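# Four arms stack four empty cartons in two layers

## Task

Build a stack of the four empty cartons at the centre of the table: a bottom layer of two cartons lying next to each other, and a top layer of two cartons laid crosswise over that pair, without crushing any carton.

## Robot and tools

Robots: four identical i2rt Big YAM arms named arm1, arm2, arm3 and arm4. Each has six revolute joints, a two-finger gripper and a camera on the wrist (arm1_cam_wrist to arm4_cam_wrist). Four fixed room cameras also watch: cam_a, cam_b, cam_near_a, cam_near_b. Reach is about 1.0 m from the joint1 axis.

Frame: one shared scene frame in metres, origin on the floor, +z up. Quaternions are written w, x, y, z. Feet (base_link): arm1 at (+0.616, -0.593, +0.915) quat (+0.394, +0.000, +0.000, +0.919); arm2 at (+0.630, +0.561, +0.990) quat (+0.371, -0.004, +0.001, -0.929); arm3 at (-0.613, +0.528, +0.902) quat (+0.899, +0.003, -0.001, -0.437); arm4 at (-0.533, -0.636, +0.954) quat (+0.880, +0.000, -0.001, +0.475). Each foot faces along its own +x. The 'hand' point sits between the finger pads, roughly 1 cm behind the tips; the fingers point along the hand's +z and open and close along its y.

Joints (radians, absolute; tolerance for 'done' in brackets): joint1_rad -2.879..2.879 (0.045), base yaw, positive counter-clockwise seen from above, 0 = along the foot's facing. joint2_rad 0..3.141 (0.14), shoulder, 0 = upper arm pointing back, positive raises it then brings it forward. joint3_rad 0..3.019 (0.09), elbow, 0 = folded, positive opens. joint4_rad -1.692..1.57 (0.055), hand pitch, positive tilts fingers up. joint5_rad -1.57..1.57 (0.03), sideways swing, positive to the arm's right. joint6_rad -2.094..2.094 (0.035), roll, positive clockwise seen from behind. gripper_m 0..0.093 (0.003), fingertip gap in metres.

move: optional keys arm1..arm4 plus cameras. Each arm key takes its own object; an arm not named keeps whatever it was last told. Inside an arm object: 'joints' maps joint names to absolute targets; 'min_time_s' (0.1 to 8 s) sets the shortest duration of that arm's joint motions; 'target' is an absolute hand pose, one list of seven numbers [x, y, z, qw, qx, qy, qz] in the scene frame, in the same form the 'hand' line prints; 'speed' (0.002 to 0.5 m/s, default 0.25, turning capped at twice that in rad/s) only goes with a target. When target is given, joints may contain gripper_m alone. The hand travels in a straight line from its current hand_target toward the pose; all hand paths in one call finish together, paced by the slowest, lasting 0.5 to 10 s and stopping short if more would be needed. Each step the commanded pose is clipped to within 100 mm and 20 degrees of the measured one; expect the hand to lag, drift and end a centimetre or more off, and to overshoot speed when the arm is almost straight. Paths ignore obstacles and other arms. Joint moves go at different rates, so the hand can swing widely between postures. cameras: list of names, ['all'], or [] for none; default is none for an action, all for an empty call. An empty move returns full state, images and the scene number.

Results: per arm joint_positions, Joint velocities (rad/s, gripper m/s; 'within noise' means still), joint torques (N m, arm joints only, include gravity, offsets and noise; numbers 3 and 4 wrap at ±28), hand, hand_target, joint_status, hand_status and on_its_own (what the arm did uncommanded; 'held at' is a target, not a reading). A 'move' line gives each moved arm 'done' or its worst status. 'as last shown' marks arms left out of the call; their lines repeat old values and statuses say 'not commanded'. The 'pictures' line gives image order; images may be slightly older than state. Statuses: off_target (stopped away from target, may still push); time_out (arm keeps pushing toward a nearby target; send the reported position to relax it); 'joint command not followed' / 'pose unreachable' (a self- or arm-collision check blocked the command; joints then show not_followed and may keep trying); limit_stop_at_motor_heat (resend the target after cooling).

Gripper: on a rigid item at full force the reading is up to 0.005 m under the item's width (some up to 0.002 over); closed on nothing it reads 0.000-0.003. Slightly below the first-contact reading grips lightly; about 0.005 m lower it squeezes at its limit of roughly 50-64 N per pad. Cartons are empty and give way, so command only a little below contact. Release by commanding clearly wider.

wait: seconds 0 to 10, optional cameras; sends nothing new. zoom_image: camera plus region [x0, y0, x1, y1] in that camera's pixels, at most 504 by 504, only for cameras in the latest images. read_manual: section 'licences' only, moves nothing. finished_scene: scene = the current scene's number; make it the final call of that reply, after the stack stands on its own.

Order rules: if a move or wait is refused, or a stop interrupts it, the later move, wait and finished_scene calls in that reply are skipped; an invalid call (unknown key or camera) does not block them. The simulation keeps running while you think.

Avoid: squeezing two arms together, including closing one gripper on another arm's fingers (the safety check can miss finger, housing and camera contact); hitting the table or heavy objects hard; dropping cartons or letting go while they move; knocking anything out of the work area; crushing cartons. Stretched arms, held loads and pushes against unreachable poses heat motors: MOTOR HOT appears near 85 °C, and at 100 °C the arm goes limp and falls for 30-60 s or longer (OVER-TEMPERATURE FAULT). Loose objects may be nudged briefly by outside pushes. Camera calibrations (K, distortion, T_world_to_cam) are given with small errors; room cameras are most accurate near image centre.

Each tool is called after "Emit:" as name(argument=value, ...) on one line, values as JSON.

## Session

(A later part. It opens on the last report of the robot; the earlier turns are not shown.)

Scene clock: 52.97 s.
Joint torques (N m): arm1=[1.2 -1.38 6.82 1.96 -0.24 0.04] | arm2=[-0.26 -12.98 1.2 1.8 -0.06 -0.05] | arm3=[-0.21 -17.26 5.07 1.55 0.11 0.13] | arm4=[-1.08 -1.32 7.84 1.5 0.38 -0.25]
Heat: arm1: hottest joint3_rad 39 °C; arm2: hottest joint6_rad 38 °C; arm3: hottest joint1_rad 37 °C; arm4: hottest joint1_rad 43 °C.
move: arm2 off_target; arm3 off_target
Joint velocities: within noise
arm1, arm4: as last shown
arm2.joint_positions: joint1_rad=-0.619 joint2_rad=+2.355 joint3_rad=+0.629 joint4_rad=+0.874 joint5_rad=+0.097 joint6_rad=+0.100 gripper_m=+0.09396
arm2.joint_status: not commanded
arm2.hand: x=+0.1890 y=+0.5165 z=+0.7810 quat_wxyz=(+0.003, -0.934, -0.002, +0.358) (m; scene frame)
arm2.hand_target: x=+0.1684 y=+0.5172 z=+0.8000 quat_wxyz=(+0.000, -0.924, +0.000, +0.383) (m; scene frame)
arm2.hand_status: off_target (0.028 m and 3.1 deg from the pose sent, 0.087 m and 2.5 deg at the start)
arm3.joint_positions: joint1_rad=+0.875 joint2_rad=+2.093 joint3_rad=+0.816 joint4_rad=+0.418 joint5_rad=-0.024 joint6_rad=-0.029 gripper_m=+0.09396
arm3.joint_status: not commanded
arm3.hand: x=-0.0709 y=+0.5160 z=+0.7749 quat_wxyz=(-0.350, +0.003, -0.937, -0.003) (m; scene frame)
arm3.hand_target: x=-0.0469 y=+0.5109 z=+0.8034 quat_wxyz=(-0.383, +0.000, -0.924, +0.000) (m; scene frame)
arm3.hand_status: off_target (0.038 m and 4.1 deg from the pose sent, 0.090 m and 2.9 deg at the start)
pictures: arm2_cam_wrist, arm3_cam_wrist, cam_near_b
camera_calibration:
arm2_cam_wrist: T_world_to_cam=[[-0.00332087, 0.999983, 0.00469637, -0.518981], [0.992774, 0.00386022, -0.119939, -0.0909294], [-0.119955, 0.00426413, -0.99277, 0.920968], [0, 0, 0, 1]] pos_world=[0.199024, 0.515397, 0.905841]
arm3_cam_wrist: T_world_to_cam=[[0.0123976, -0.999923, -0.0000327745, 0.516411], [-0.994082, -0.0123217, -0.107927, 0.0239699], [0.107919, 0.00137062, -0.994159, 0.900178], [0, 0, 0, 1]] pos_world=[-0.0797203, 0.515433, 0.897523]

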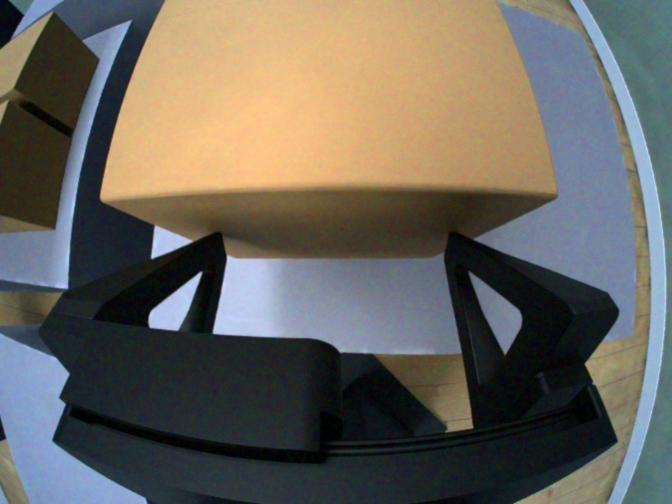

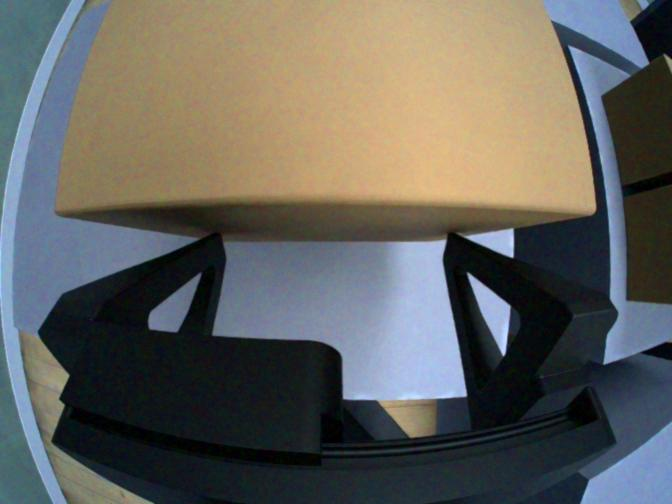

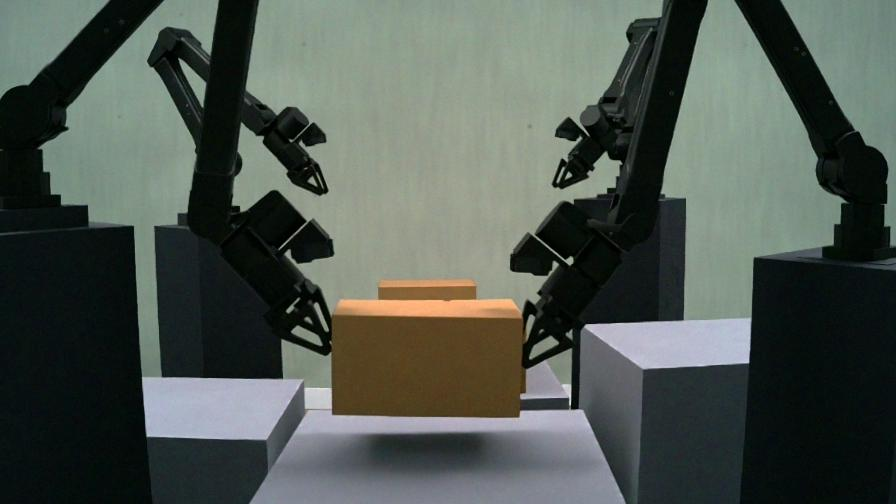

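Emit:
move(arm2={"target":[0.140,0.45,0.885,0,0.9239,0,-0.3827],"speed":0.1}, arm3={"target":[-0.076,0.445,0.890,0.3827,0,0.9239,0],"speed":0.1})

Emit:
move(arm2={"target":[0.110,0.25,0.890,0,0.9239,0,-0.3827],"speed":0.12}, arm3={"target":[-0.106,0.245,0.895,0.3827,0,0.9239,0],"speed":0.12}, cameras=["all"])

Scene clock: 55.70 s.
Joint torques (N m): arm1=[1.2 -1.38 6.83 1.96 -0.24 0.03] | arm2=[0.85 -11.75 6.57 1.89 0.39 0.11] | arm3=[-0.79 -14.74 6.45 1.5 -0.13 0.16] | arm4=[-0.91 -1.26 7.8 1.51 0.38 -0.25]
Heat: arm1: hottest joint3_rad 39 °C; arm2: hottest joint6_rad 38 °C; arm3: hottest joint1_rad 37 °C; arm4: hottest joint1_rad 43 °C.
move: arm2 off_target; arm3 off_target
Joint velocities: within noise
arm1.joint_positions: joint1_rad=+0.348 joint2_rad=+0.965 joint3_rad=+0.298 joint4_rad=-0.179 joint5_rad=-0.306 joint6_rad=-0.320 gripper_m=+0.09396
arm1.joint_status: not commanded
arm1.hand: x=+0.3053 y=-0.4960 z=+0.9792 quat_wxyz=(-0.001, +0.926, -0.012, -0.378) (m; scene frame)
arm1.hand_target: x=+0.3002 y=-0.5000 z=+0.9802 quat_wxyz=(+0.000, +0.924, +0.000, -0.383) (m; scene frame)
arm1.hand_status: not commanded
arm2.joint_positions: joint1_rad=-0.465 joint2_rad=+2.050 joint3_rad=+0.628 joint4_rad=+0.534 joint5_rad=+0.199 joint6_rad=+0.203 gripper_m=+0.09396
arm2.joint_status: not commanded
arm2.hand: x=+0.1710 y=+0.4591 z=+0.8615 quat_wxyz=(+0.008, -0.937, -0.009, +0.350) (m; scene frame)
arm2.hand_target: x=+0.1414 y=+0.4503 z=+0.8859 quat_wxyz=(+0.000, -0.924, +0.000, +0.383) (m; scene frame)
arm2.hand_status: off_target (0.040 m and 4.3 deg from the pose sent, 0.133 m and 3.1 deg at the start)
arm3.joint_positions: joint1_rad=+0.723 joint2_rad=+1.805 joint3_rad=+0.750 joint4_rad=+0.208 joint5_rad=-0.132 joint6_rad=-0.145 gripper_m=+0.09396
arm3.joint_status: not commanded
arm3.hand: x=-0.0903 y=+0.4546 z=+0.8692 quat_wxyz=(-0.360, +0.005, -0.933, -0.005) (m; scene frame)
arm3.hand_target: x=-0.0766 y=+0.4451 z=+0.8901 quat_wxyz=(-0.383, +0.000, -0.924, +0.000) (m; scene frame)
arm3.hand_status: off_target (0.027 m and 2.9 deg from the pose sent, 0.135 m and 4.1 deg at the start)
arm4.joint_positions: joint1_rad=-0.076 joint2_rad=+0.964 joint3_rad=+0.194 joint4_rad=-0.243 joint5_rad=+0.589 joint6_rad=+0.735 gripper_m=+0.09396
arm4.joint_status: not commanded
arm4.hand: x=-0.3020 y=-0.4962 z=+0.9830 quat_wxyz=(-0.384, +0.003, -0.923, -0.005) (m; scene frame)
arm4.hand_target: x=-0.3003 y=-0.5001 z=+0.9801 quat_wxyz=(-0.383, +0.000, -0.924, +0.000) (m; scene frame)
arm4.hand_status: not commanded
pictures: none

Scene clock: 58.20 s.
Joint torques (N m): arm1=[1.2 -1.44 6.83 1.96 -0.24 0.03] | arm2=[1.38 -12.34 8.75 1.07 0.53 0.05] | arm3=[-0.32 -13.51 8.46 0.88 -0.43 0.03] | arm4=[-1.08 -1.26 7.87 1.5 0.38 -0.26]
Heat: arm1: hottest joint3_rad 39 °C; arm2: hottest joint6_rad 38 °C; arm3: hottest joint1_rad 37 °C; arm4: hottest joint1_rad 43 °C.
move: arm2 off_target; arm3 off_target
Joint velocities: within noise
arm1, arm4: as last shown
arm2.joint_positions: joint1_rad=-0.097 joint2_rad=+2.113 joint3_rad=+1.007 joint4_rad=+0.182 joint5_rad=+0.444 joint6_rad=+0.500 gripper_m=+0.09396
arm2.joint_status: not commanded
arm2.hand: x=+0.1207 y=+0.2603 z=+0.8883 quat_wxyz=(+0.004, -0.926, -0.005, +0.377) (m; scene frame)
arm2.hand_target: x=+0.1105 y=+0.2502 z=+0.8903 quat_wxyz=(+0.000, -0.924, +0.000, +0.383) (m; scene frame)
arm2.hand_status: off_target (0.015 m and 1.0 deg from the pose sent, 0.220 m and 4.3 deg at the start)
arm3.joint_positions: joint1_rad=+0.280 joint2_rad=+1.845 joint3_rad=+0.914 joint4_rad=+0.019 joint5_rad=-0.423 joint6_rad=-0.474 gripper_m=+0.09396
arm3.joint_status: not commanded
arm3.hand: x=-0.1173 y=+0.2581 z=+0.8883 quat_wxyz=(-0.375, -0.003, -0.927, -0.007) (m; scene frame)
arm3.hand_target: x=-0.1065 y=+0.2453 z=+0.8954 quat_wxyz=(-0.383, +0.000, -0.924, +0.000) (m; scene frame)
arm3.hand_status: off_target (0.019 m and 1.3 deg from the pose sent, 0.212 m and 2.9 deg at the start)
pictures: arm1_cam_wrist, arm2_cam_wrist, arm3_cam_wrist, arm4_cam_wrist, cam_a, cam_b, cam_near_a, cam_near_b
camera_calibration:
arm1_cam_wrist: T_world_to_cam=[[0.0114872, 0.999933, -0.00158361, 0.493606], [0.987012, -0.0115925, -0.160229, -0.146711], [-0.160236, 0.000277531, -0.987079, 1.14], [0, 0, 0, 1]] pos_world=[0.321806, -0.49559, 1.10255]
arm2_cam_wrist: T_world_to_cam=[[-0.00821571, 0.999916, 0.0100324, -0.267618], [0.986827, 0.00972839, -0.161486, 0.0267818], [-0.16157, 0.00857347, -0.986824, 1.01905], [0, 0, 0, 1]] pos_world=[0.136019, 0.258599, 1.01263]
arm3_cam_wrist: T_world_to_cam=[[0.00378723, -0.999936, -0.010694, 0.267564], [-0.987018, -0.00202079, -0.160595, 0.031701], [0.160563, 0.0111634, -0.986962, 1.01553], [0, 0, 0, 1]] pos_world=[-0.132781, 0.256274, 1.01025]
arm4_cam_wrist: T_world_to_cam=[[0.0188251, -0.999821, -0.00182825, -0.491662], [-0.985238, -0.0182393, -0.170214, -0.135664], [0.17015, 0.00500555, -0.985406, 1.14524], [0, 0, 0, 1]] pos_world=[-0.319268, -0.499781, 1.10454]

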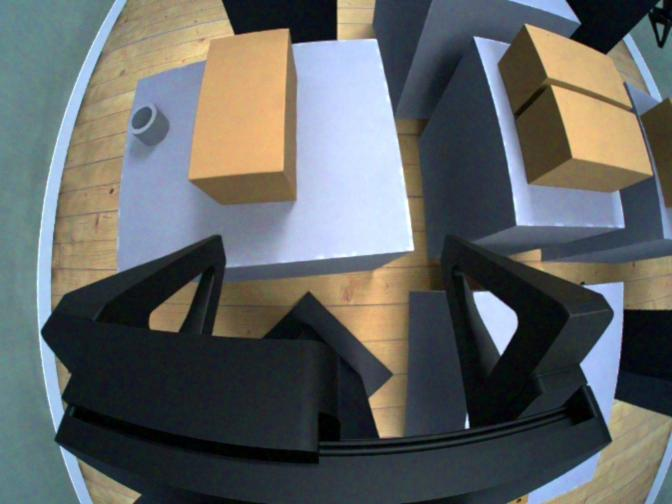

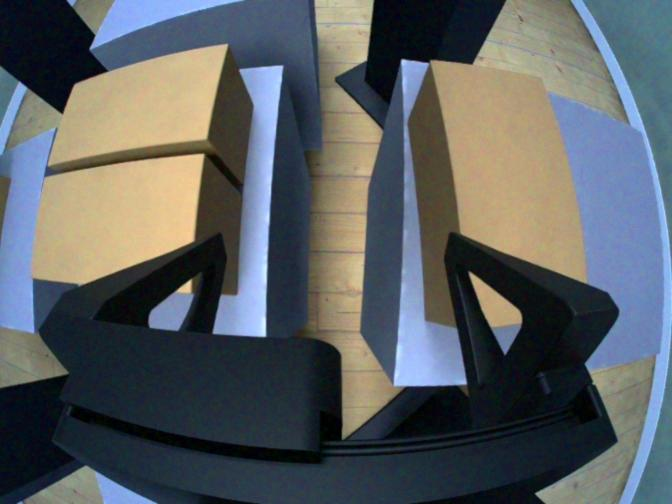

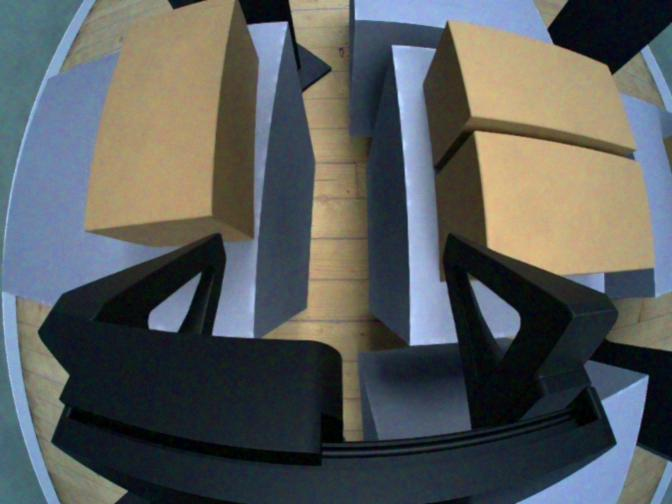

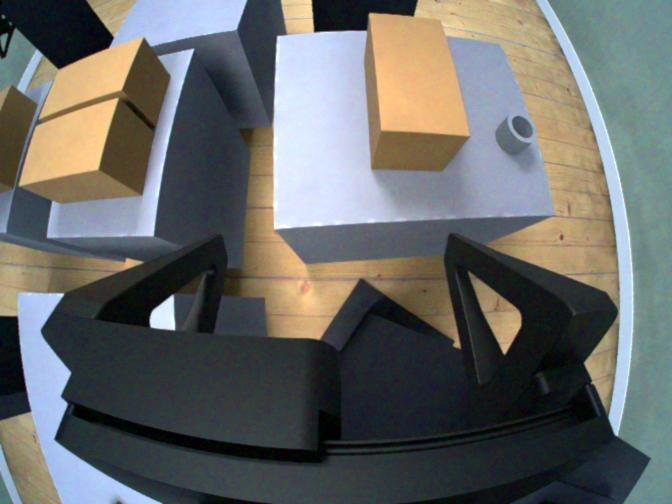

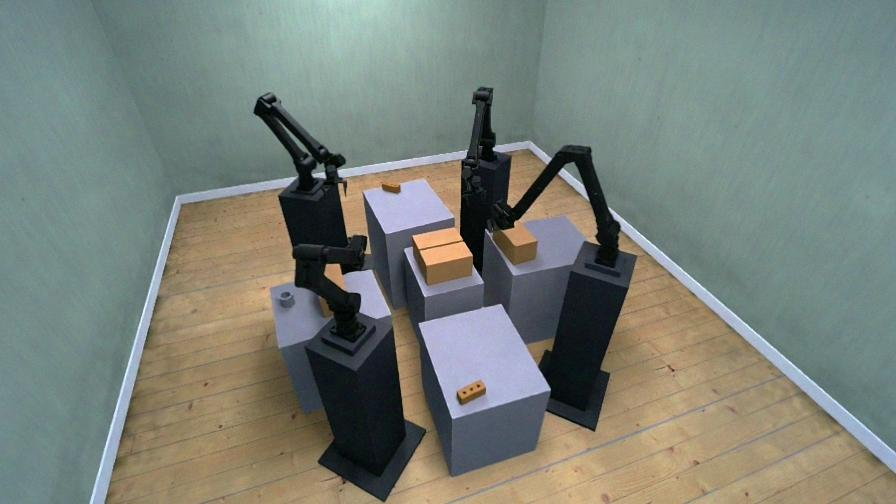

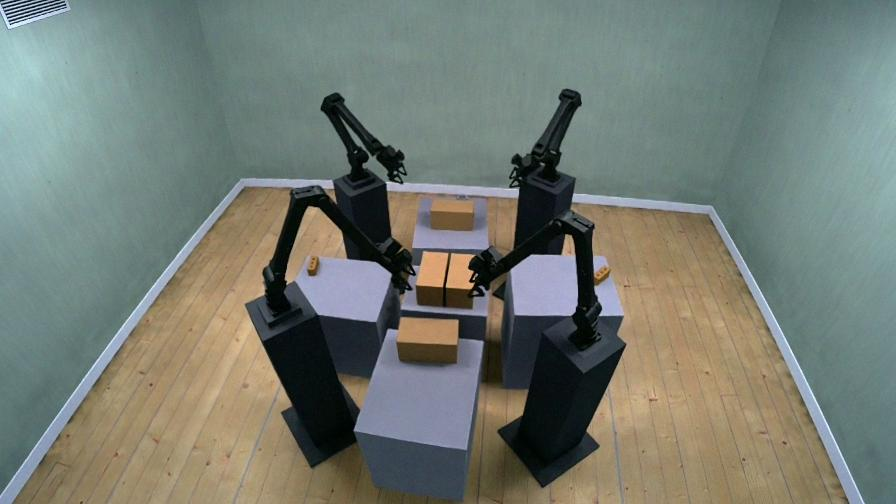

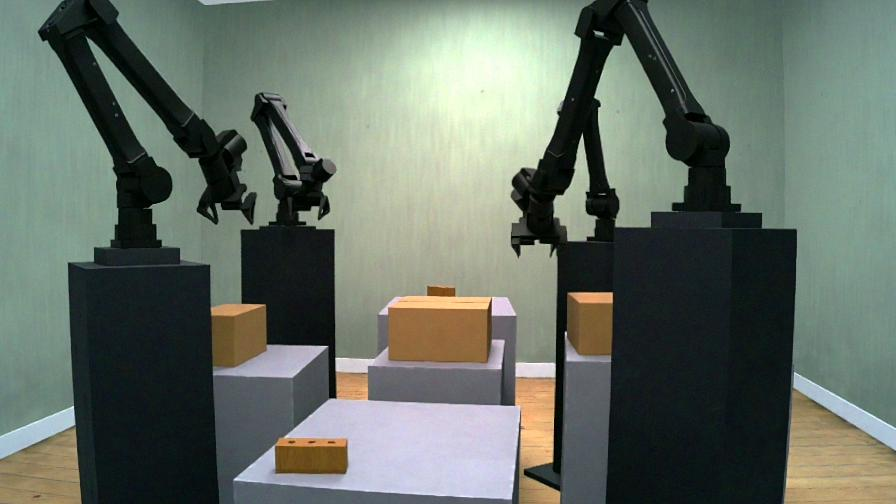

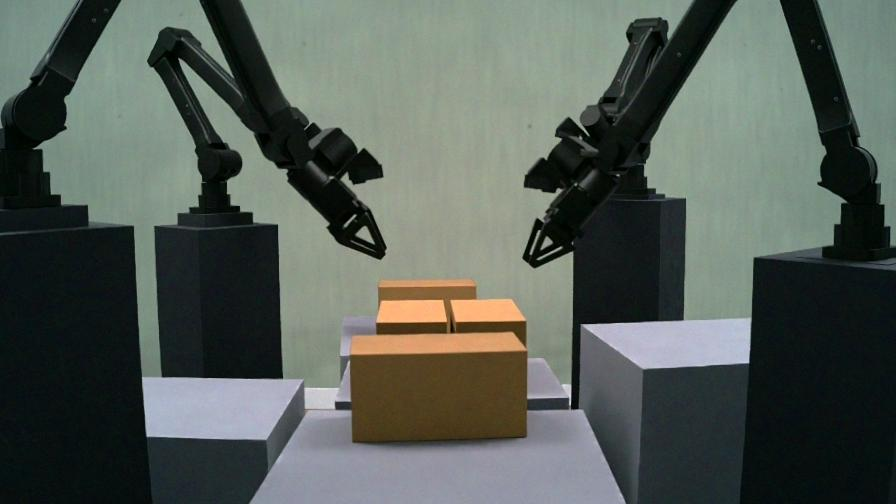

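Emit:
move(arm2={"target":[0.25,0.42,0.87,0,0.9239,0,-0.3827],"speed":0.2}, arm3={"target":[-0.16,0.42,0.87,0.3827,0,0.9239,0],"speed":0.2}, cameras=["arm2_cam_wrist","arm3_cam_wrist","cam_near_b"])

Scene clock: 63.70 s.
Joint torques (N m): arm1=[1.2 -1.38 6.83 1.98 -0.24 0.03] | arm2=[0.44 -9.17 0.42 2.56 0.07 -0.06] | arm3=[1.26 -11.99 4.14 1.98 0.06 0.23] | arm4=[-0.91 -1.03 7.84 1.48 0.38 -0.24]
Heat: arm1: hottest joint3_rad 39 °C; arm2: hottest joint6_rad 38 °C; arm3: hottest joint1_rad 37 °C; arm4: hottest joint1_rad 43 °C.
move: arm2 done; arm3 off_target
Joint velocities: within noise
arm1, arm4: as last shown
arm2.joint_positions: joint1_rad=-0.245 joint2_rad=+2.046 joint3_rad=+0.452 joint4_rad=+0.710 joint5_rad=+0.352 joint6_rad=+0.385 gripper_m=+0.09396
arm2.joint_status: not commanded
arm2.hand: x=+0.2534 y=+0.4183 z=+0.8642 quat_wxyz=(+0.004, -0.927, -0.001, +0.374) (m; scene frame)
arm2.hand_target: x=+0.2500 y=+0.4199 z=+0.8700 quat_wxyz=(+0.000, -0.924, +0.000, +0.383) (m; scene frame)
arm2.hand_status: done (0.007 m and 1.2 deg from the pose sent, 0.206 m and 1.0 deg at the start)
arm3.joint_positions: joint1_rad=+0.580 joint2_rad=+1.734 joint3_rad=+0.556 joint4_rad=+0.334 joint5_rad=-0.220 joint6_rad=-0.236 gripper_m=+0.09396
arm3.joint_status: not commanded
arm3.hand: x=-0.1666 y=+0.4172 z=+0.8605 quat_wxyz=(-0.369, -0.003, -0.929, -0.003) (m; scene frame)
arm3.hand_target: x=-0.1600 y=+0.4200 z=+0.8699 quat_wxyz=(-0.383, +0.000, -0.924, +0.000) (m; scene frame)
arm3.hand_status: off_target (0.012 m and 1.8 deg from the pose sent, 0.168 m and 1.3 deg at the start)
pictures: arm2_cam_wrist, arm3_cam_wrist, cam_near_b
camera_calibration:
arm2_cam_wrist: T_world_to_cam=[[-0.00140804, 0.999978, 0.00648162, -0.423018], [0.988056, 0.00238993, -0.154074, -0.113194], [-0.154086, 0.00618726, -0.988038, 1.01548], [0, 0, 0, 1]] pos_world=[0.267717, 0.416997, 0.988632]
arm3_cam_wrist: T_world_to_cam=[[0.000524148, -0.999993, -0.0036834, 0.419971], [-0.988928, 0.0000282585, -0.148396, -0.0327177], [0.148395, 0.0037204, -0.988921, 0.996917], [0, 0, 0, 1]] pos_world=[-0.180513, 0.41626, 0.982564]

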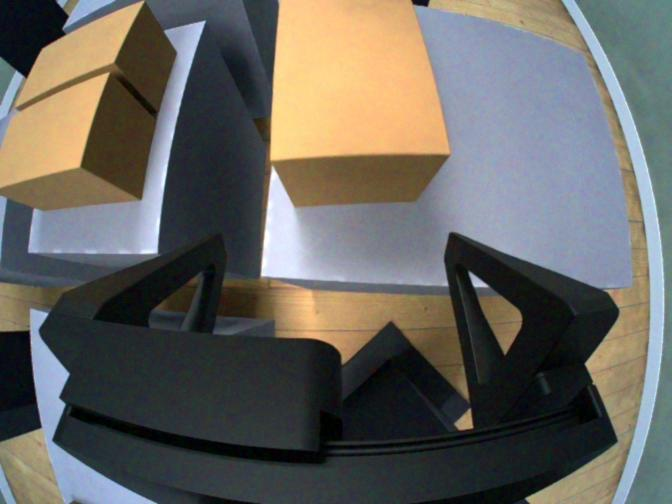

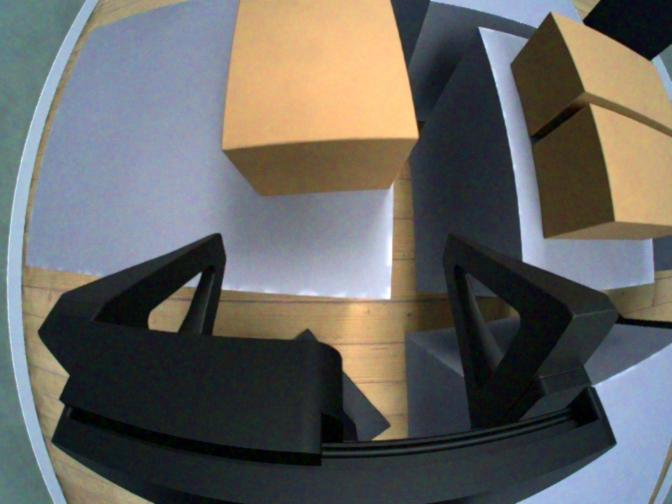

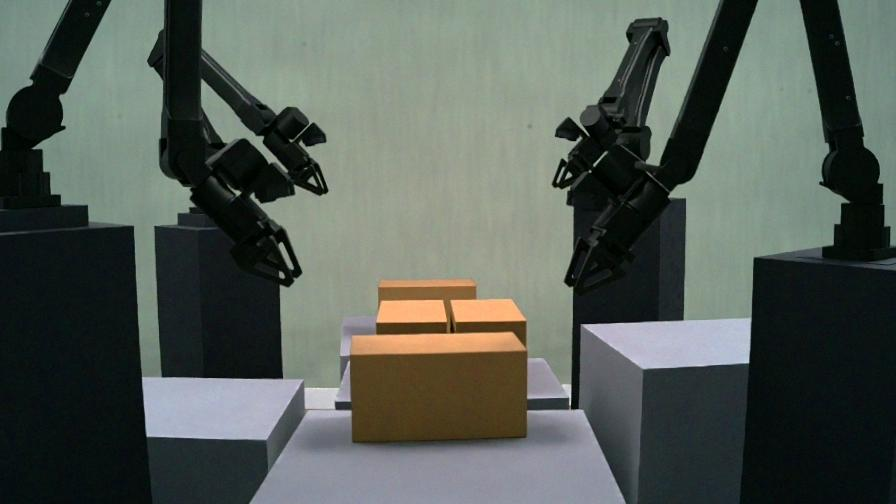

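Emit:
move(arm2={"target":[0.2256,0.4486,0.735,0.0134,0.9233,0.0322,-0.3825],"speed":0.15}, arm3={"target":[-0.1336,0.4234,0.740,0.3825,-0.0322,0.9233,0.0134],"speed":0.15})

Emit:
move(arm2={"target":[0.196,0.4465,0.732,0.0134,0.9233,0.0322,-0.3825],"speed":0.06}, arm3={"target":[-0.094,0.423,0.740,0.3825,-0.0322,0.9233,0.0134],"speed":0.06}, cameras=["arm2_cam_wrist","arm3_cam_wrist","cam_near_b"])

Scene clock: 68.07 s.
Joint torques (N m): arm1=[1.2 -1.44 6.83 1.96 -0.24 0.03] | arm2=[-0.15 -10.34 -0.96 2.63 -0.04 -0.06] | arm3=[1.44 -12.92 2.32 1.95 -0.3 0.04] | arm4=[-1.08 -1.26 7.8 1.51 0.4 -0.24]
Heat: arm1: hottest joint3_rad 39 °C; arm2: hottest joint6_rad 38 °C; arm3: hottest joint1_rad 36 °C; arm4: hottest joint1_rad 43 °C.
move: arm2 done; arm3 off_target
Joint velocities: within noise
arm1, arm4: as last shown
arm2.joint_positions: joint1_rad=-0.393 joint2_rad=+2.557 joint3_rad=+0.647 joint4_rad=+1.079 joint5_rad=+0.205 joint6_rad=+0.217 gripper_m=+0.09396
arm2.joint_status: not commanded
arm2.hand: x=+0.2294 y=+0.4468 z=+0.7354 quat_wxyz=(-0.012, -0.926, -0.032, +0.375) (m; scene frame)
arm2.hand_target: x=+0.2256 y=+0.4486 z=+0.7350 quat_wxyz=(-0.013, -0.923, -0.032, +0.382) (m; scene frame)
arm2.hand_status: done (0.004 m and 0.9 deg from the pose sent, 0.135 m and 4.2 deg at the start)
arm3.joint_positions: joint1_rad=+0.585 joint2_rad=+2.195 joint3_rad=+0.680 joint4_rad=+0.668 joint5_rad=-0.256 joint6_rad=-0.268 gripper_m=+0.09396
arm3.joint_status: not commanded
arm3.hand: x=-0.1431 y=+0.4187 z=+0.7380 quat_wxyz=(-0.372, +0.020, -0.928, -0.014) (m; scene frame)
arm3.hand_target: x=-0.1338 y=+0.4236 z=+0.7402 quat_wxyz=(-0.382, +0.032, -0.923, -0.013) (m; scene frame)
arm3.hand_status: off_target (0.011 m and 1.9 deg from the pose sent, 0.125 m and 4.5 deg at the start)
pictures: none

Scene clock: 69.33 s.
Joint torques (N m): arm1=[1.26 -1.44 6.84 1.96 -0.24 0.03] | arm2=[-0.03 -11.69 -0.29 1.51 -0.05 -0.12] | arm3=[1.38 -13.92 3.41 1.09 0.05 0.19] | arm4=[-0.97 -1.08 7.83 1.5 0.38 -0.24]
Heat: arm1: hottest joint3_rad 39 °C; arm2: hottest joint6_rad 38 °C; arm3: hottest joint1_rad 36 °C; arm4: hottest joint1_rad 43 °C.
move: arm2 done; arm3 done
Joint velocities: within noise
arm1, arm4: as last shown
arm2.joint_positions: joint1_rad=-0.417 joint2_rad=+2.557 joint3_rad=+0.714 joint4_rad=+1.029 joint5_rad=+0.187 joint6_rad=+0.198 gripper_m=+0.09396
arm2.joint_status: not commanded
arm2.hand: x=+0.2013 y=+0.4442 z=+0.7304 quat_wxyz=(-0.015, -0.924, -0.032, +0.381) (m; scene frame)
arm2.hand_target: x=+0.1961 y=+0.4466 z=+0.7320 quat_wxyz=(-0.013, -0.923, -0.032, +0.383) (m; scene frame)
arm2.hand_status: done (0.006 m and 0.2 deg from the pose sent, 0.034 m and 0.9 deg at the start)
arm3.joint_positions: joint1_rad=+0.613 joint2_rad=+2.204 joint3_rad=+0.780 joint4_rad=+0.607 joint5_rad=-0.244 joint6_rad=-0.262 gripper_m=+0.09396
arm3.joint_status: not commanded
arm3.hand: x=-0.1000 y=+0.4180 z=+0.7437 quat_wxyz=(-0.384, +0.030, -0.923, -0.011) (m; scene frame)
arm3.hand_target: x=-0.0941 y=+0.4231 z=+0.7402 quat_wxyz=(-0.383, +0.032, -0.923, -0.013) (m; scene frame)
arm3.hand_status: done (0.009 m and 0.4 deg from the pose sent, 0.049 m and 1.9 deg at the start)
pictures: arm2_cam_wrist, arm3_cam_wrist, cam_near_b
camera_calibration:
arm2_cam_wrist: T_world_to_cam=[[-0.0723029, 0.997374, -0.00408585, -0.424906], [0.98275, 0.0705424, -0.170958, -0.0993007], [-0.170221, -0.0163761, -0.98527, 0.886403], [0, 0, 0, 1]] pos_world=[0.21775, 0.445311, 0.854634]
arm3_cam_wrist: T_world_to_cam=[[0.0681489, -0.997648, 0.00733384, 0.417943], [-0.981176, -0.0683514, -0.180614, 0.0691998], [0.18069, 0.00511284, -0.983527, 0.87022], [0, 0, 0, 1]] pos_world=[-0.117826, 0.417241, 0.865318]

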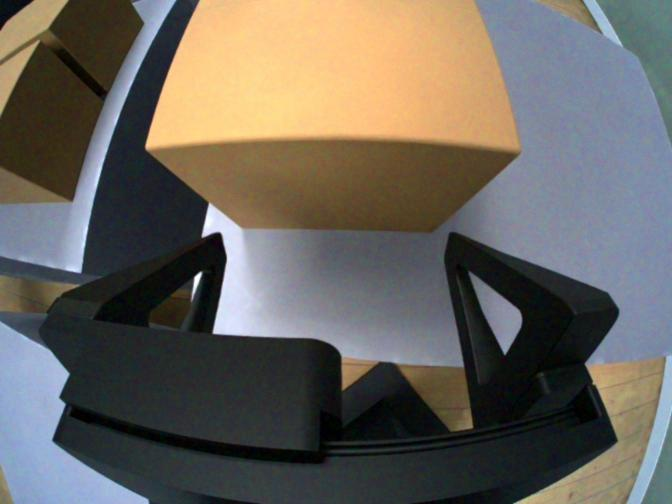

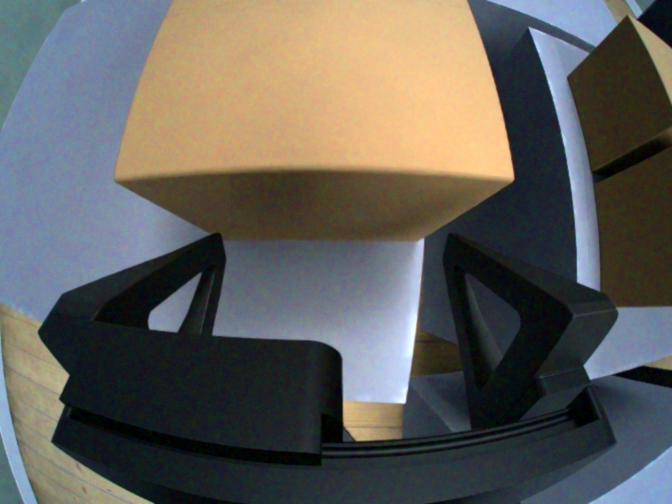

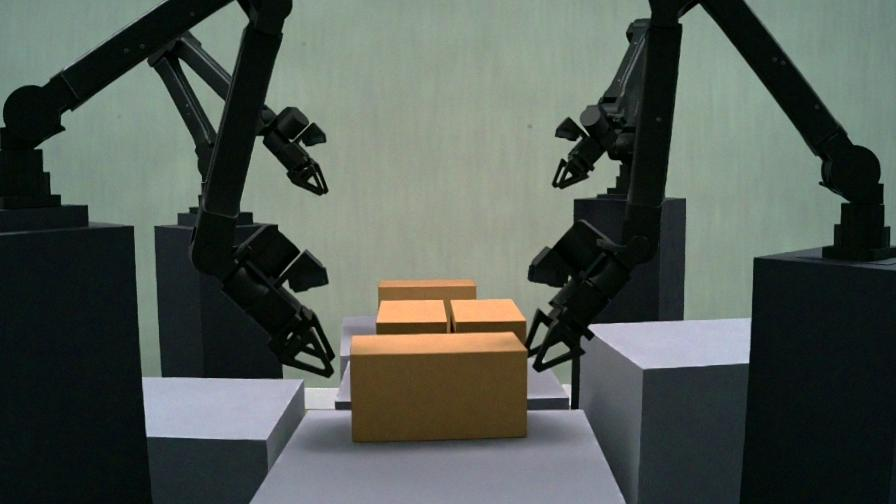

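Emit:
move(arm2={"target":[0.172,0.445,0.722,0.0134,0.9233,0.0322,-0.3825],"speed":0.06}, arm3={"target":[-0.098,0.428,0.726,0.3825,-0.0322,0.9233,0.0134],"speed":0.06}, cameras=["cam_near_b"])

Emit:
move(arm2={"target":[0.140,0.443,0.730,0.0134,0.9233,0.0322,-0.3825],"speed":0.04}, arm3={"target":[-0.066,0.430,0.732,0.3825,-0.0322,0.9233,0.0134],"speed":0.04}, cameras=["cam_near_b"])

Emit:
move(arm2={"target":[0.120,0.442,0.730,0.0134,0.9233,0.0322,-0.3825],"speed":0.04}, arm3={"target":[-0.046,0.431,0.732,0.3825,-0.0322,0.9233,0.0134],"speed":0.04}, cameras=["arm2_cam_wrist","arm3_cam_wrist","cam_near_b"])

Scene clock: 71.83 s.
Joint torques (N m): arm1=[1.26 -1.44 6.83 1.98 -0.25 0.03] | arm2=[0.32 -10.75 0.49 1.32 -0.03 -0.16] | arm3=[1.44 -13.63 2.99 1.98 0.04 0.21] | arm4=[-1.2 -1.14 7.8 1.52 0.38 -0.26]
Heat: arm1: hottest joint3_rad 39 °C; arm2: hottest joint2_rad 37 °C; arm3: hottest joint1_rad 36 °C; arm4: hottest joint1_rad 42 °C.
move: arm2 done; arm3 off_target
Joint velocities: within noise
arm1, arm4: as last shown
arm2.joint_positions: joint1_rad=-0.436 joint2_rad=+2.557 joint3_rad=+0.785 joint4_rad=+0.975 joint5_rad=+0.175 joint6_rad=+0.185 gripper_m=+0.09396
arm2.joint_status: not commanded
arm2.hand: x=+0.1720 y=+0.4406 z=+0.7269 quat_wxyz=(-0.017, -0.921, -0.031, +0.388) (m; scene frame)
arm2.hand_target: x=+0.1720 y=+0.4449 z=+0.7221 quat_wxyz=(-0.013, -0.923, -0.032, +0.383) (m; scene frame)
arm2.hand_status: done (0.007 m and 0.8 deg from the pose sent, 0.031 m and 0.2 deg at the start)
arm3.joint_positions: joint1_rad=+0.622 joint2_rad=+2.247 joint3_rad=+0.780 joint4_rad=+0.628 joint5_rad=-0.238 joint6_rad=-0.255 gripper_m=+0.09396
arm3.joint_status: not commanded
arm3.hand: x=-0.1080 y=+0.4239 z=+0.7255 quat_wxyz=(-0.373, +0.029, -0.927, -0.014) (m; scene frame)
arm3.hand_target: x=-0.0981 y=+0.4280 z=+0.7263 quat_wxyz=(-0.383, +0.032, -0.923, -0.013) (m; scene frame)
arm3.hand_status: off_target (0.011 m and 1.2 deg from the pose sent, 0.020 m and 0.4 deg at the start)
pictures: cam_near_b

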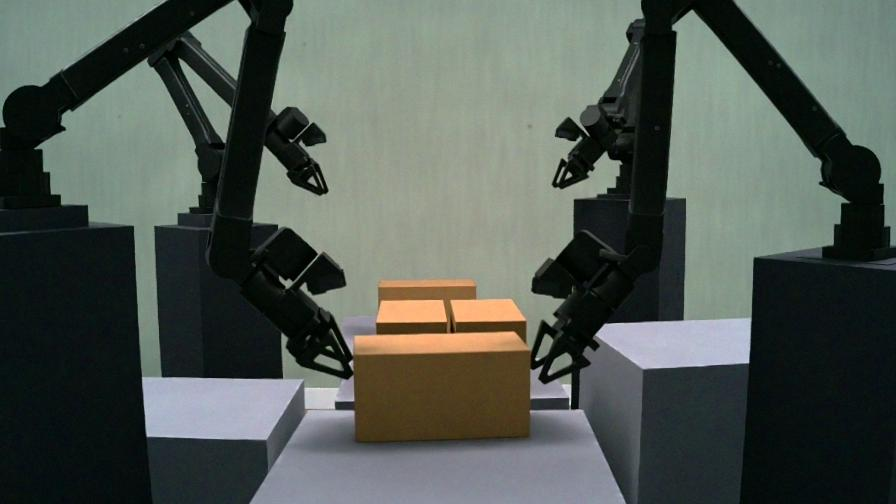

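Scene clock: 73.23 s.
Joint torques (N m): arm1=[1.2 -1.38 6.83 1.98 -0.24 0.03] | arm2=[-0.26 -13.86 2.25 1.59 -0.06 -0.17] | arm3=[2.08 -14.51 5.34 1.42 0.03 0.32] | arm4=[-0.97 -1.14 7.79 1.48 0.38 -0.27]
Heat: arm1: hottest joint3_rad 40 °C; arm2: hottest joint2_rad 37 °C; arm3: hottest joint2_rad 37 °C; arm4: hottest joint1_rad 42 °C.
move: arm2 off_target; arm3 off_target
Joint velocities: within noise
arm1, arm4: as last shown
arm2.joint_positions: joint1_rad=-0.453 joint2_rad=+2.557 joint3_rad=+0.824 joint4_rad=+0.875 joint5_rad=+0.161 joint6_rad=+0.175 gripper_m=+0.09396
arm2.joint_status: not commanded
arm2.hand: x=+0.1673 y=+0.4449 z=+0.7137 quat_wxyz=(-0.010, -0.933, -0.033, +0.359) (m; scene frame)
arm2.hand_target: x=+0.1407 y=+0.4433 z=+0.7306 quat_wxyz=(-0.013, -0.923, -0.032, +0.383) (m; scene frame)
arm2.hand_status: off_target (0.032 m and 2.9 deg from the pose sent, 0.032 m and 0.8 deg at the start)
arm3.joint_positions: joint1_rad=+0.638 joint2_rad=+2.247 joint3_rad=+0.826 joint4_rad=+0.563 joint5_rad=-0.221 joint6_rad=-0.247 gripper_m=+0.09396
arm3.joint_status: not commanded
arm3.hand: x=-0.0929 y=+0.4257 z=+0.7242 quat_wxyz=(-0.363, +0.028, -0.931, -0.014) (m; scene frame)
arm3.hand_target: x=-0.0671 y=+0.4305 z=+0.7330 quat_wxyz=(-0.383, +0.032, -0.923, -0.014) (m; scene frame)
arm3.hand_status: off_target (0.028 m and 2.4 deg from the pose sent, 0.043 m and 1.2 deg at the start)
pictures: cam_near_b

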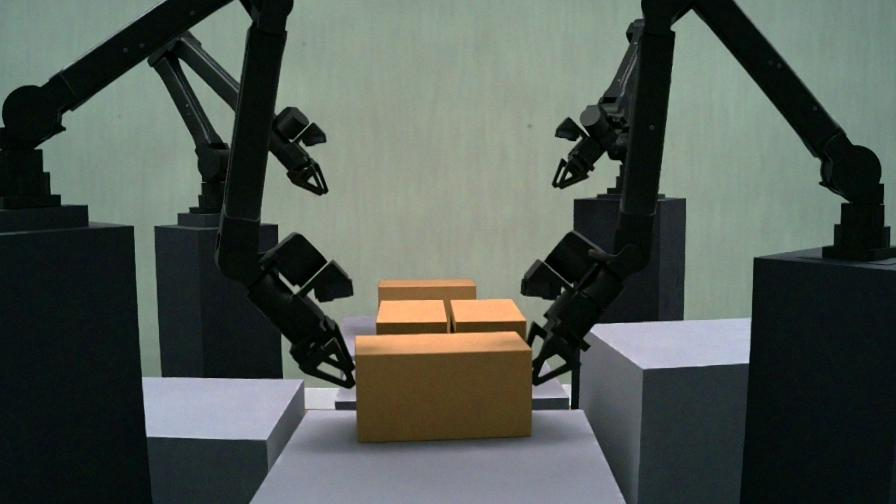

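Scene clock: 74.33 s.
Joint torques (N m): arm1=[1.26 -1.44 6.82 1.98 -0.24 0.03] | arm2=[-0.85 -14.39 4.6 1.89 -0.07 -0.27] | arm3=[2.37 -14.97 7.15 1.61 0.07 0.4] | arm4=[-1.2 -1.14 7.83 1.46 0.38 -0.25]
Heat: arm1: hottest joint3_rad 40 °C; arm2: hottest joint2_rad 37 °C; arm3: hottest joint2_rad 37 °C; arm4: hottest joint1_rad 42 °C.
move: arm2 off_target; arm3 off_target
Joint velocities: within noise
arm1, arm4: as last shown
arm2.joint_positions: joint1_rad=-0.461 joint2_rad=+2.557 joint3_rad=+0.843 joint4_rad=+0.817 joint5_rad=+0.154 joint6_rad=+0.173 gripper_m=+0.09396
arm2.joint_status: not commanded
arm2.hand: x=+0.1667 y=+0.4478 z=+0.7063 quat_wxyz=(-0.007, -0.940, -0.033, +0.341) (m; scene frame)
arm2.hand_target: x=+0.1219 y=+0.4429 z=+0.7322 quat_wxyz=(-0.012, -0.923, -0.032, +0.383) (m; scene frame)
arm2.hand_status: off_target (0.053 m and 5.2 deg from the pose sent, 0.050 m and 2.9 deg at the start)
arm3.joint_positions: joint1_rad=+0.646 joint2_rad=+2.256 joint3_rad=+0.851 joint4_rad=+0.514 joint5_rad=-0.214 joint6_rad=-0.245 gripper_m=+0.09396
arm3.joint_status: not commanded
arm3.hand: x=-0.0906 y=+0.4283 z=+0.7170 quat_wxyz=(-0.348, +0.029, -0.937, -0.017) (m; scene frame)
arm3.hand_target: x=-0.0486 y=+0.4319 z=+0.7349 quat_wxyz=(-0.383, +0.032, -0.923, -0.014) (m; scene frame)
arm3.hand_status: off_target (0.047 m and 4.3 deg from the pose sent, 0.048 m and 2.4 deg at the start)
pictures: arm2_cam_wrist, arm3_cam_wrist, cam_near_b
camera_calibration:
arm2_cam_wrist: T_world_to_cam=[[-0.0687351, 0.997595, 0.00895755, -0.440947], [0.994077, 0.0692448, -0.0837674, -0.132505], [-0.0841862, 0.00314674, -0.996445, 0.841588], [0, 0, 0, 1]] pos_world=[0.172262, 0.446413, 0.831447]
arm3_cam_wrist: T_world_to_cam=[[0.0695861, -0.99754, -0.00846843, 0.439106], [-0.992265, -0.0683384, -0.103632, 0.0180682], [0.102798, 0.0156143, -0.99458, 0.838585], [0, 0, 0, 1]] pos_world=[-0.0988323, 0.426166, 0.83963]

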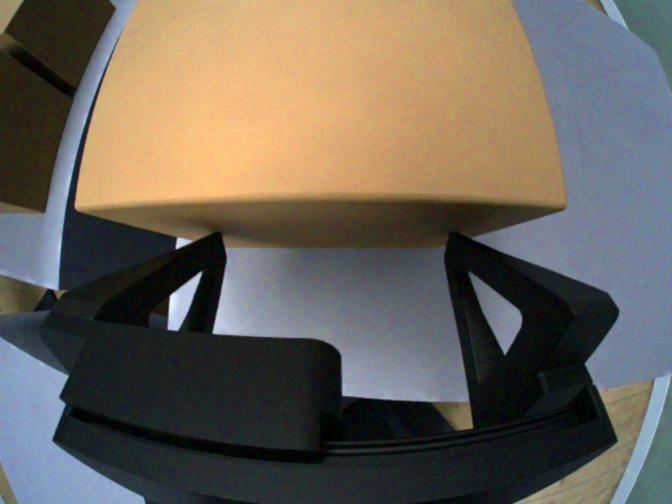

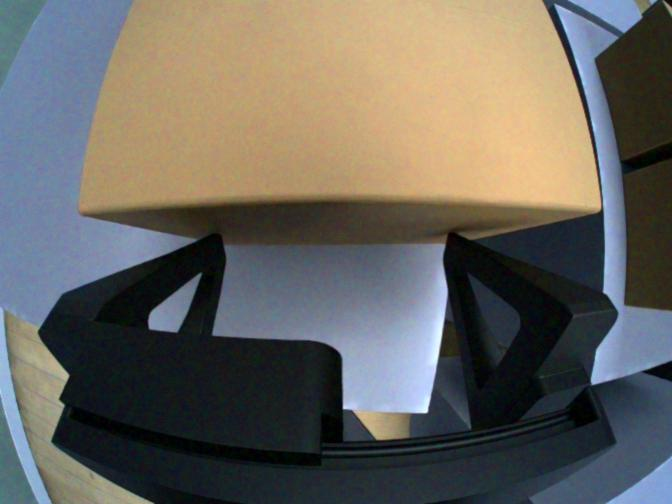

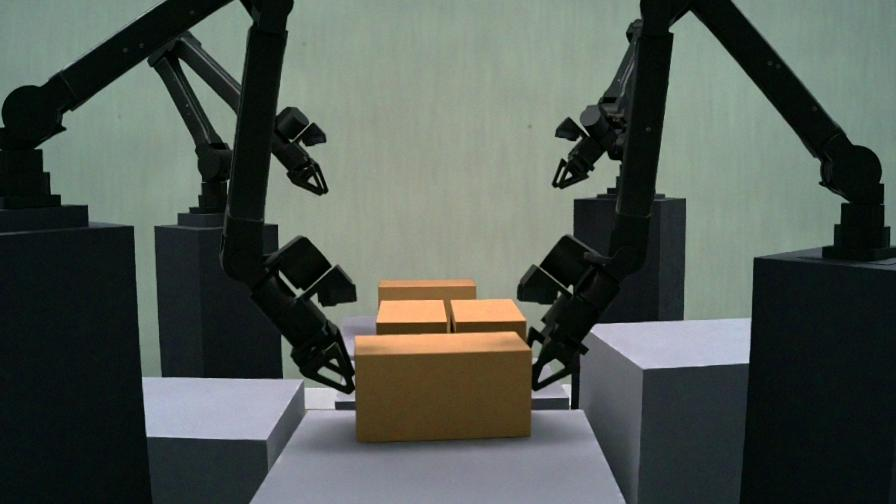

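Emit:
move(arm2={"target":[0.120,0.442,0.835,0.0134,0.9233,0.0322,-0.3825],"speed":0.08}, arm3={"target":[-0.046,0.431,0.835,0.3825,-0.0322,0.9233,0.0134],"speed":0.08}, cameras=["arm2_cam_wrist","cam_near_b"])

Emit:
move(arm2={"target":[0.115,0.440,0.89,0.0134,0.9233,0.0322,-0.3825],"speed":0.06}, arm3={"target":[-0.051,0.429,0.89,0.3825,-0.0322,0.9233,0.0134],"speed":0.06}, cameras=["arm2_cam_wrist","arm3_cam_wrist","cam_near_b"])

Scene clock: 77.13 s.
Joint torques (N m): arm1=[1.26 -1.38 6.82 1.96 -0.25 0.04] | arm2=[0.15 -14.8 4.63 2.67 -0.01 -0.28] | arm3=[2.14 -18.08 7.28 2.13 -0.16 0.39] | arm4=[-1.08 -1.2 7.83 1.51 0.38 -0.27]
Heat: arm1: hottest joint3_rad 40 °C; arm2: hottest joint2_rad 37 °C; arm3: hottest joint2_rad 37 °C; arm4: hottest joint1_rad 42 °C.
move: arm2 off_target; arm3 off_target
Joint velocities: within noise
arm1.joint_positions: joint1_rad=+0.348 joint2_rad=+0.965 joint3_rad=+0.298 joint4_rad=-0.179 joint5_rad=-0.306 joint6_rad=-0.320 gripper_m=+0.09396
arm1.joint_status: not commanded
arm1.hand: x=+0.3053 y=-0.4960 z=+0.9792 quat_wxyz=(-0.001, +0.926, -0.012, -0.378) (m; scene frame)
arm1.hand_target: x=+0.3002 y=-0.5000 z=+0.9802 quat_wxyz=(+0.000, +0.924, +0.000, -0.383) (m; scene frame)
arm1.hand_status: not commanded
arm2.joint_positions: joint1_rad=-0.466 joint2_rad=+2.251 joint3_rad=+0.726 joint4_rad=+0.616 joint5_rad=+0.153 joint6_rad=+0.173 gripper_m=+0.09396
arm2.joint_status: not commanded
arm2.hand: x=+0.1594 y=+0.4475 z=+0.8005 quat_wxyz=(-0.005, -0.941, -0.032, +0.336) (m; scene frame)
arm2.hand_target: x=+0.1217 y=+0.4427 z=+0.8357 quat_wxyz=(-0.012, -0.923, -0.032, +0.383) (m; scene frame)
arm2.hand_status: off_target (0.053 m and 5.8 deg from the pose sent, 0.137 m and 5.2 deg at the start)
arm3.joint_positions: joint1_rad=+0.652 joint2_rad=+2.025 joint3_rad=+0.812 joint4_rad=+0.271 joint5_rad=-0.210 joint6_rad=-0.243 gripper_m=+0.09396
arm3.joint_status: not commanded
arm3.hand: x=-0.0944 y=+0.4312 z=+0.7887 quat_wxyz=(-0.324, +0.027, -0.945, -0.023) (m; scene frame)
arm3.hand_target: x=-0.0495 y=+0.4320 z=+0.8367 quat_wxyz=(-0.383, +0.032, -0.923, -0.015) (m; scene frame)
arm3.hand_status: off_target (0.067 m and 7.3 deg from the pose sent, 0.126 m and 4.4 deg at the start)
arm4.joint_positions: joint1_rad=-0.076 joint2_rad=+0.964 joint3_rad=+0.194 joint4_rad=-0.243 joint5_rad=+0.589 joint6_rad=+0.735 gripper_m=+0.09396
arm4.joint_status: not commanded
arm4.hand: x=-0.3020 y=-0.4962 z=+0.9830 quat_wxyz=(-0.384, +0.003, -0.923, -0.005) (m; scene frame)
arm4.hand_target: x=-0.3003 y=-0.5001 z=+0.9801 quat_wxyz=(-0.383, +0.000, -0.924, +0.000) (m; scene frame)
arm4.hand_status: not commanded
pictures: arm2_cam_wrist, cam_near_b
camera_calibration:
arm2_cam_wrist: T_world_to_cam=[[-0.0650249, 0.997834, 0.0099056, -0.443575], [0.995166, 0.0655767, -0.0731073, -0.124439], [-0.0735986, 0.00510391, -0.997275, 0.932995], [0, 0, 0, 1]] pos_world=[0.163662, 0.446013, 0.925748]

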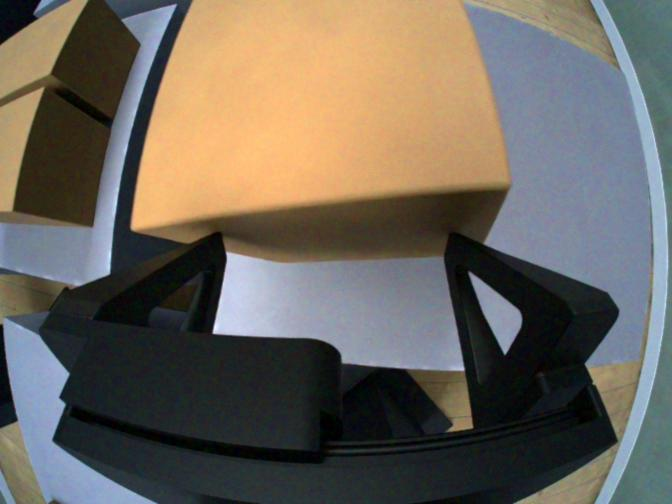

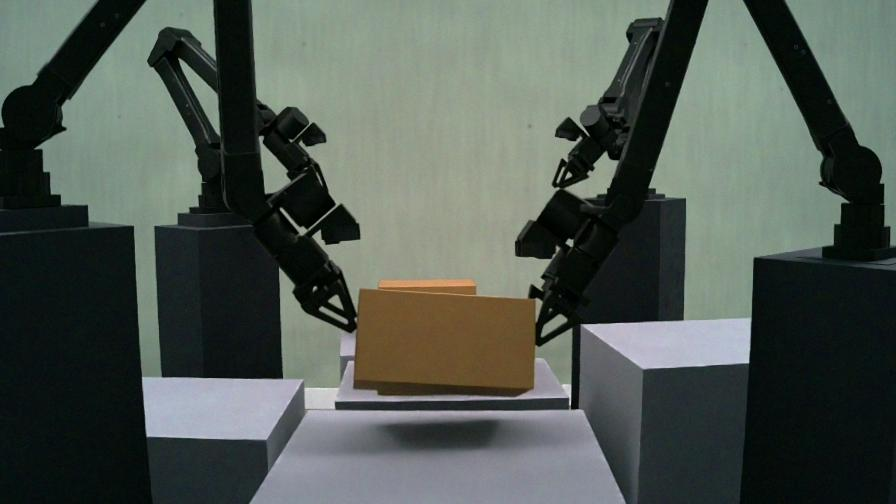

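Scene clock: 78.67 s.
Joint torques (N m): arm1=[1.2 -1.44 6.83 1.98 -0.25 0.03] | arm2=[-0.26 -13.86 6.41 2.74 0.06 -0.22] | arm3=[1.49 -15.91 8.73 2.69 -0.38 0.32] | arm4=[-1.14 -1.03 7.83 1.55 0.39 -0.25]
Heat: arm1: hottest joint3_rad 40 °C; arm2: hottest joint2_rad 37 °C; arm3: hottest joint2_rad 37 °C; arm4: hottest joint1_rad 42 °C.
move: arm2 off_target; arm3 off_target
Joint velocities: within noise
arm1, arm4: as last shown
arm2.joint_positions: joint1_rad=-0.466 joint2_rad=+2.076 joint3_rad=+0.697 joint4_rad=+0.464 joint5_rad=+0.153 joint6_rad=+0.173 gripper_m=+0.09396
arm2.joint_status: not commanded
arm2.hand: x=+0.1541 y=+0.4459 z=+0.8533 quat_wxyz=(-0.005, -0.942, -0.032, +0.333) (m; scene frame)
arm2.hand_target: x=+0.1170 y=+0.4407 z=+0.8908 quat_wxyz=(-0.012, -0.923, -0.032, +0.383) (m; scene frame)
arm2.hand_status: off_target (0.054 m and 6.2 deg from the pose sent, 0.100 m and 5.8 deg at the start)
arm3.joint_positions: joint1_rad=+0.652 joint2_rad=+1.871 joint3_rad=+0.794 joint4_rad=+0.125 joint5_rad=-0.209 joint6_rad=-0.243 gripper_m=+0.09396
arm3.joint_status: not commanded
arm3.hand: x=-0.0990 y=+0.4323 z=+0.8398 quat_wxyz=(-0.320, +0.027, -0.947, -0.024) (m; scene frame)
arm3.hand_target: x=-0.0549 y=+0.4301 z=+0.8920 quat_wxyz=(-0.383, +0.033, -0.923, -0.014) (m; scene frame)
arm3.hand_status: off_target (0.070 m and 7.8 deg from the pose sent, 0.110 m and 7.3 deg at the start)
pictures: arm2_cam_wrist, arm3_cam_wrist, cam_near_b
camera_calibration:
arm2_cam_wrist: T_world_to_cam=[[-0.0650906, 0.997815, 0.0113203, -0.443957], [0.99558, 0.0657061, -0.0671079, -0.120485], [-0.0677051, 0.00690221, -0.997682, 0.98379], [0, 0, 0, 1]] pos_world=[0.157662, 0.444113, 0.978449]
arm3_cam_wrist: T_world_to_cam=[[0.0702652, -0.997216, -0.0249413, 0.458538], [-0.996585, -0.0690895, -0.0452282, -0.0264804], [0.0433791, 0.0280341, -0.998665, 0.95376], [0, 0, 0, 1]] pos_world=[-0.0999825, 0.428695, 0.962726]

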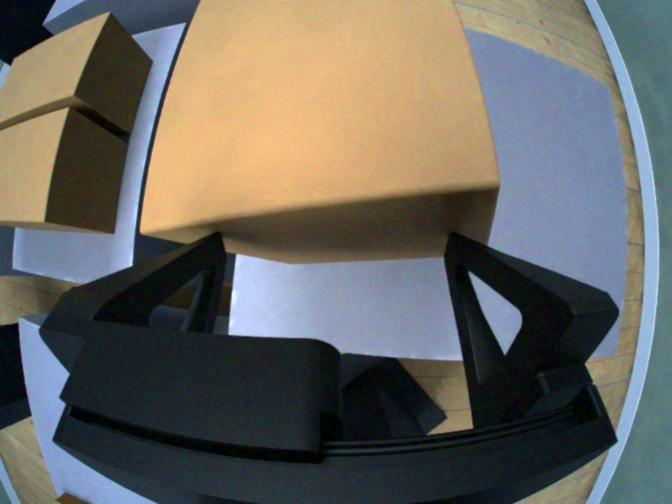

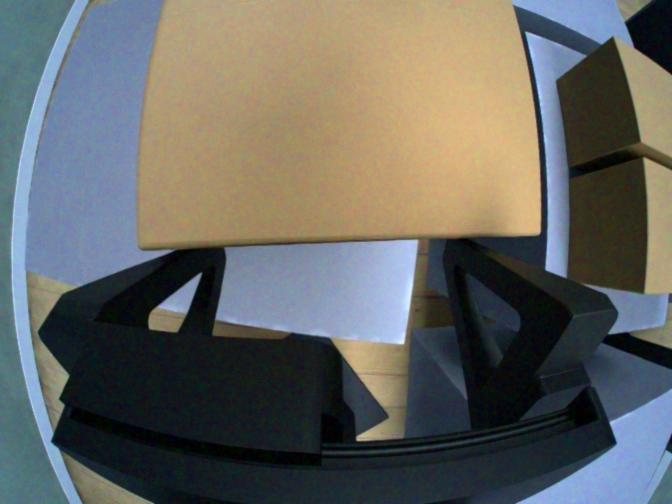

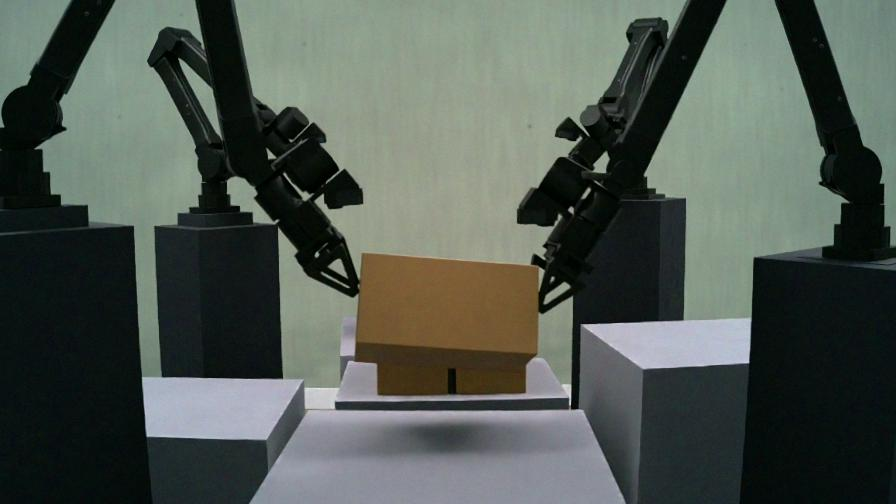

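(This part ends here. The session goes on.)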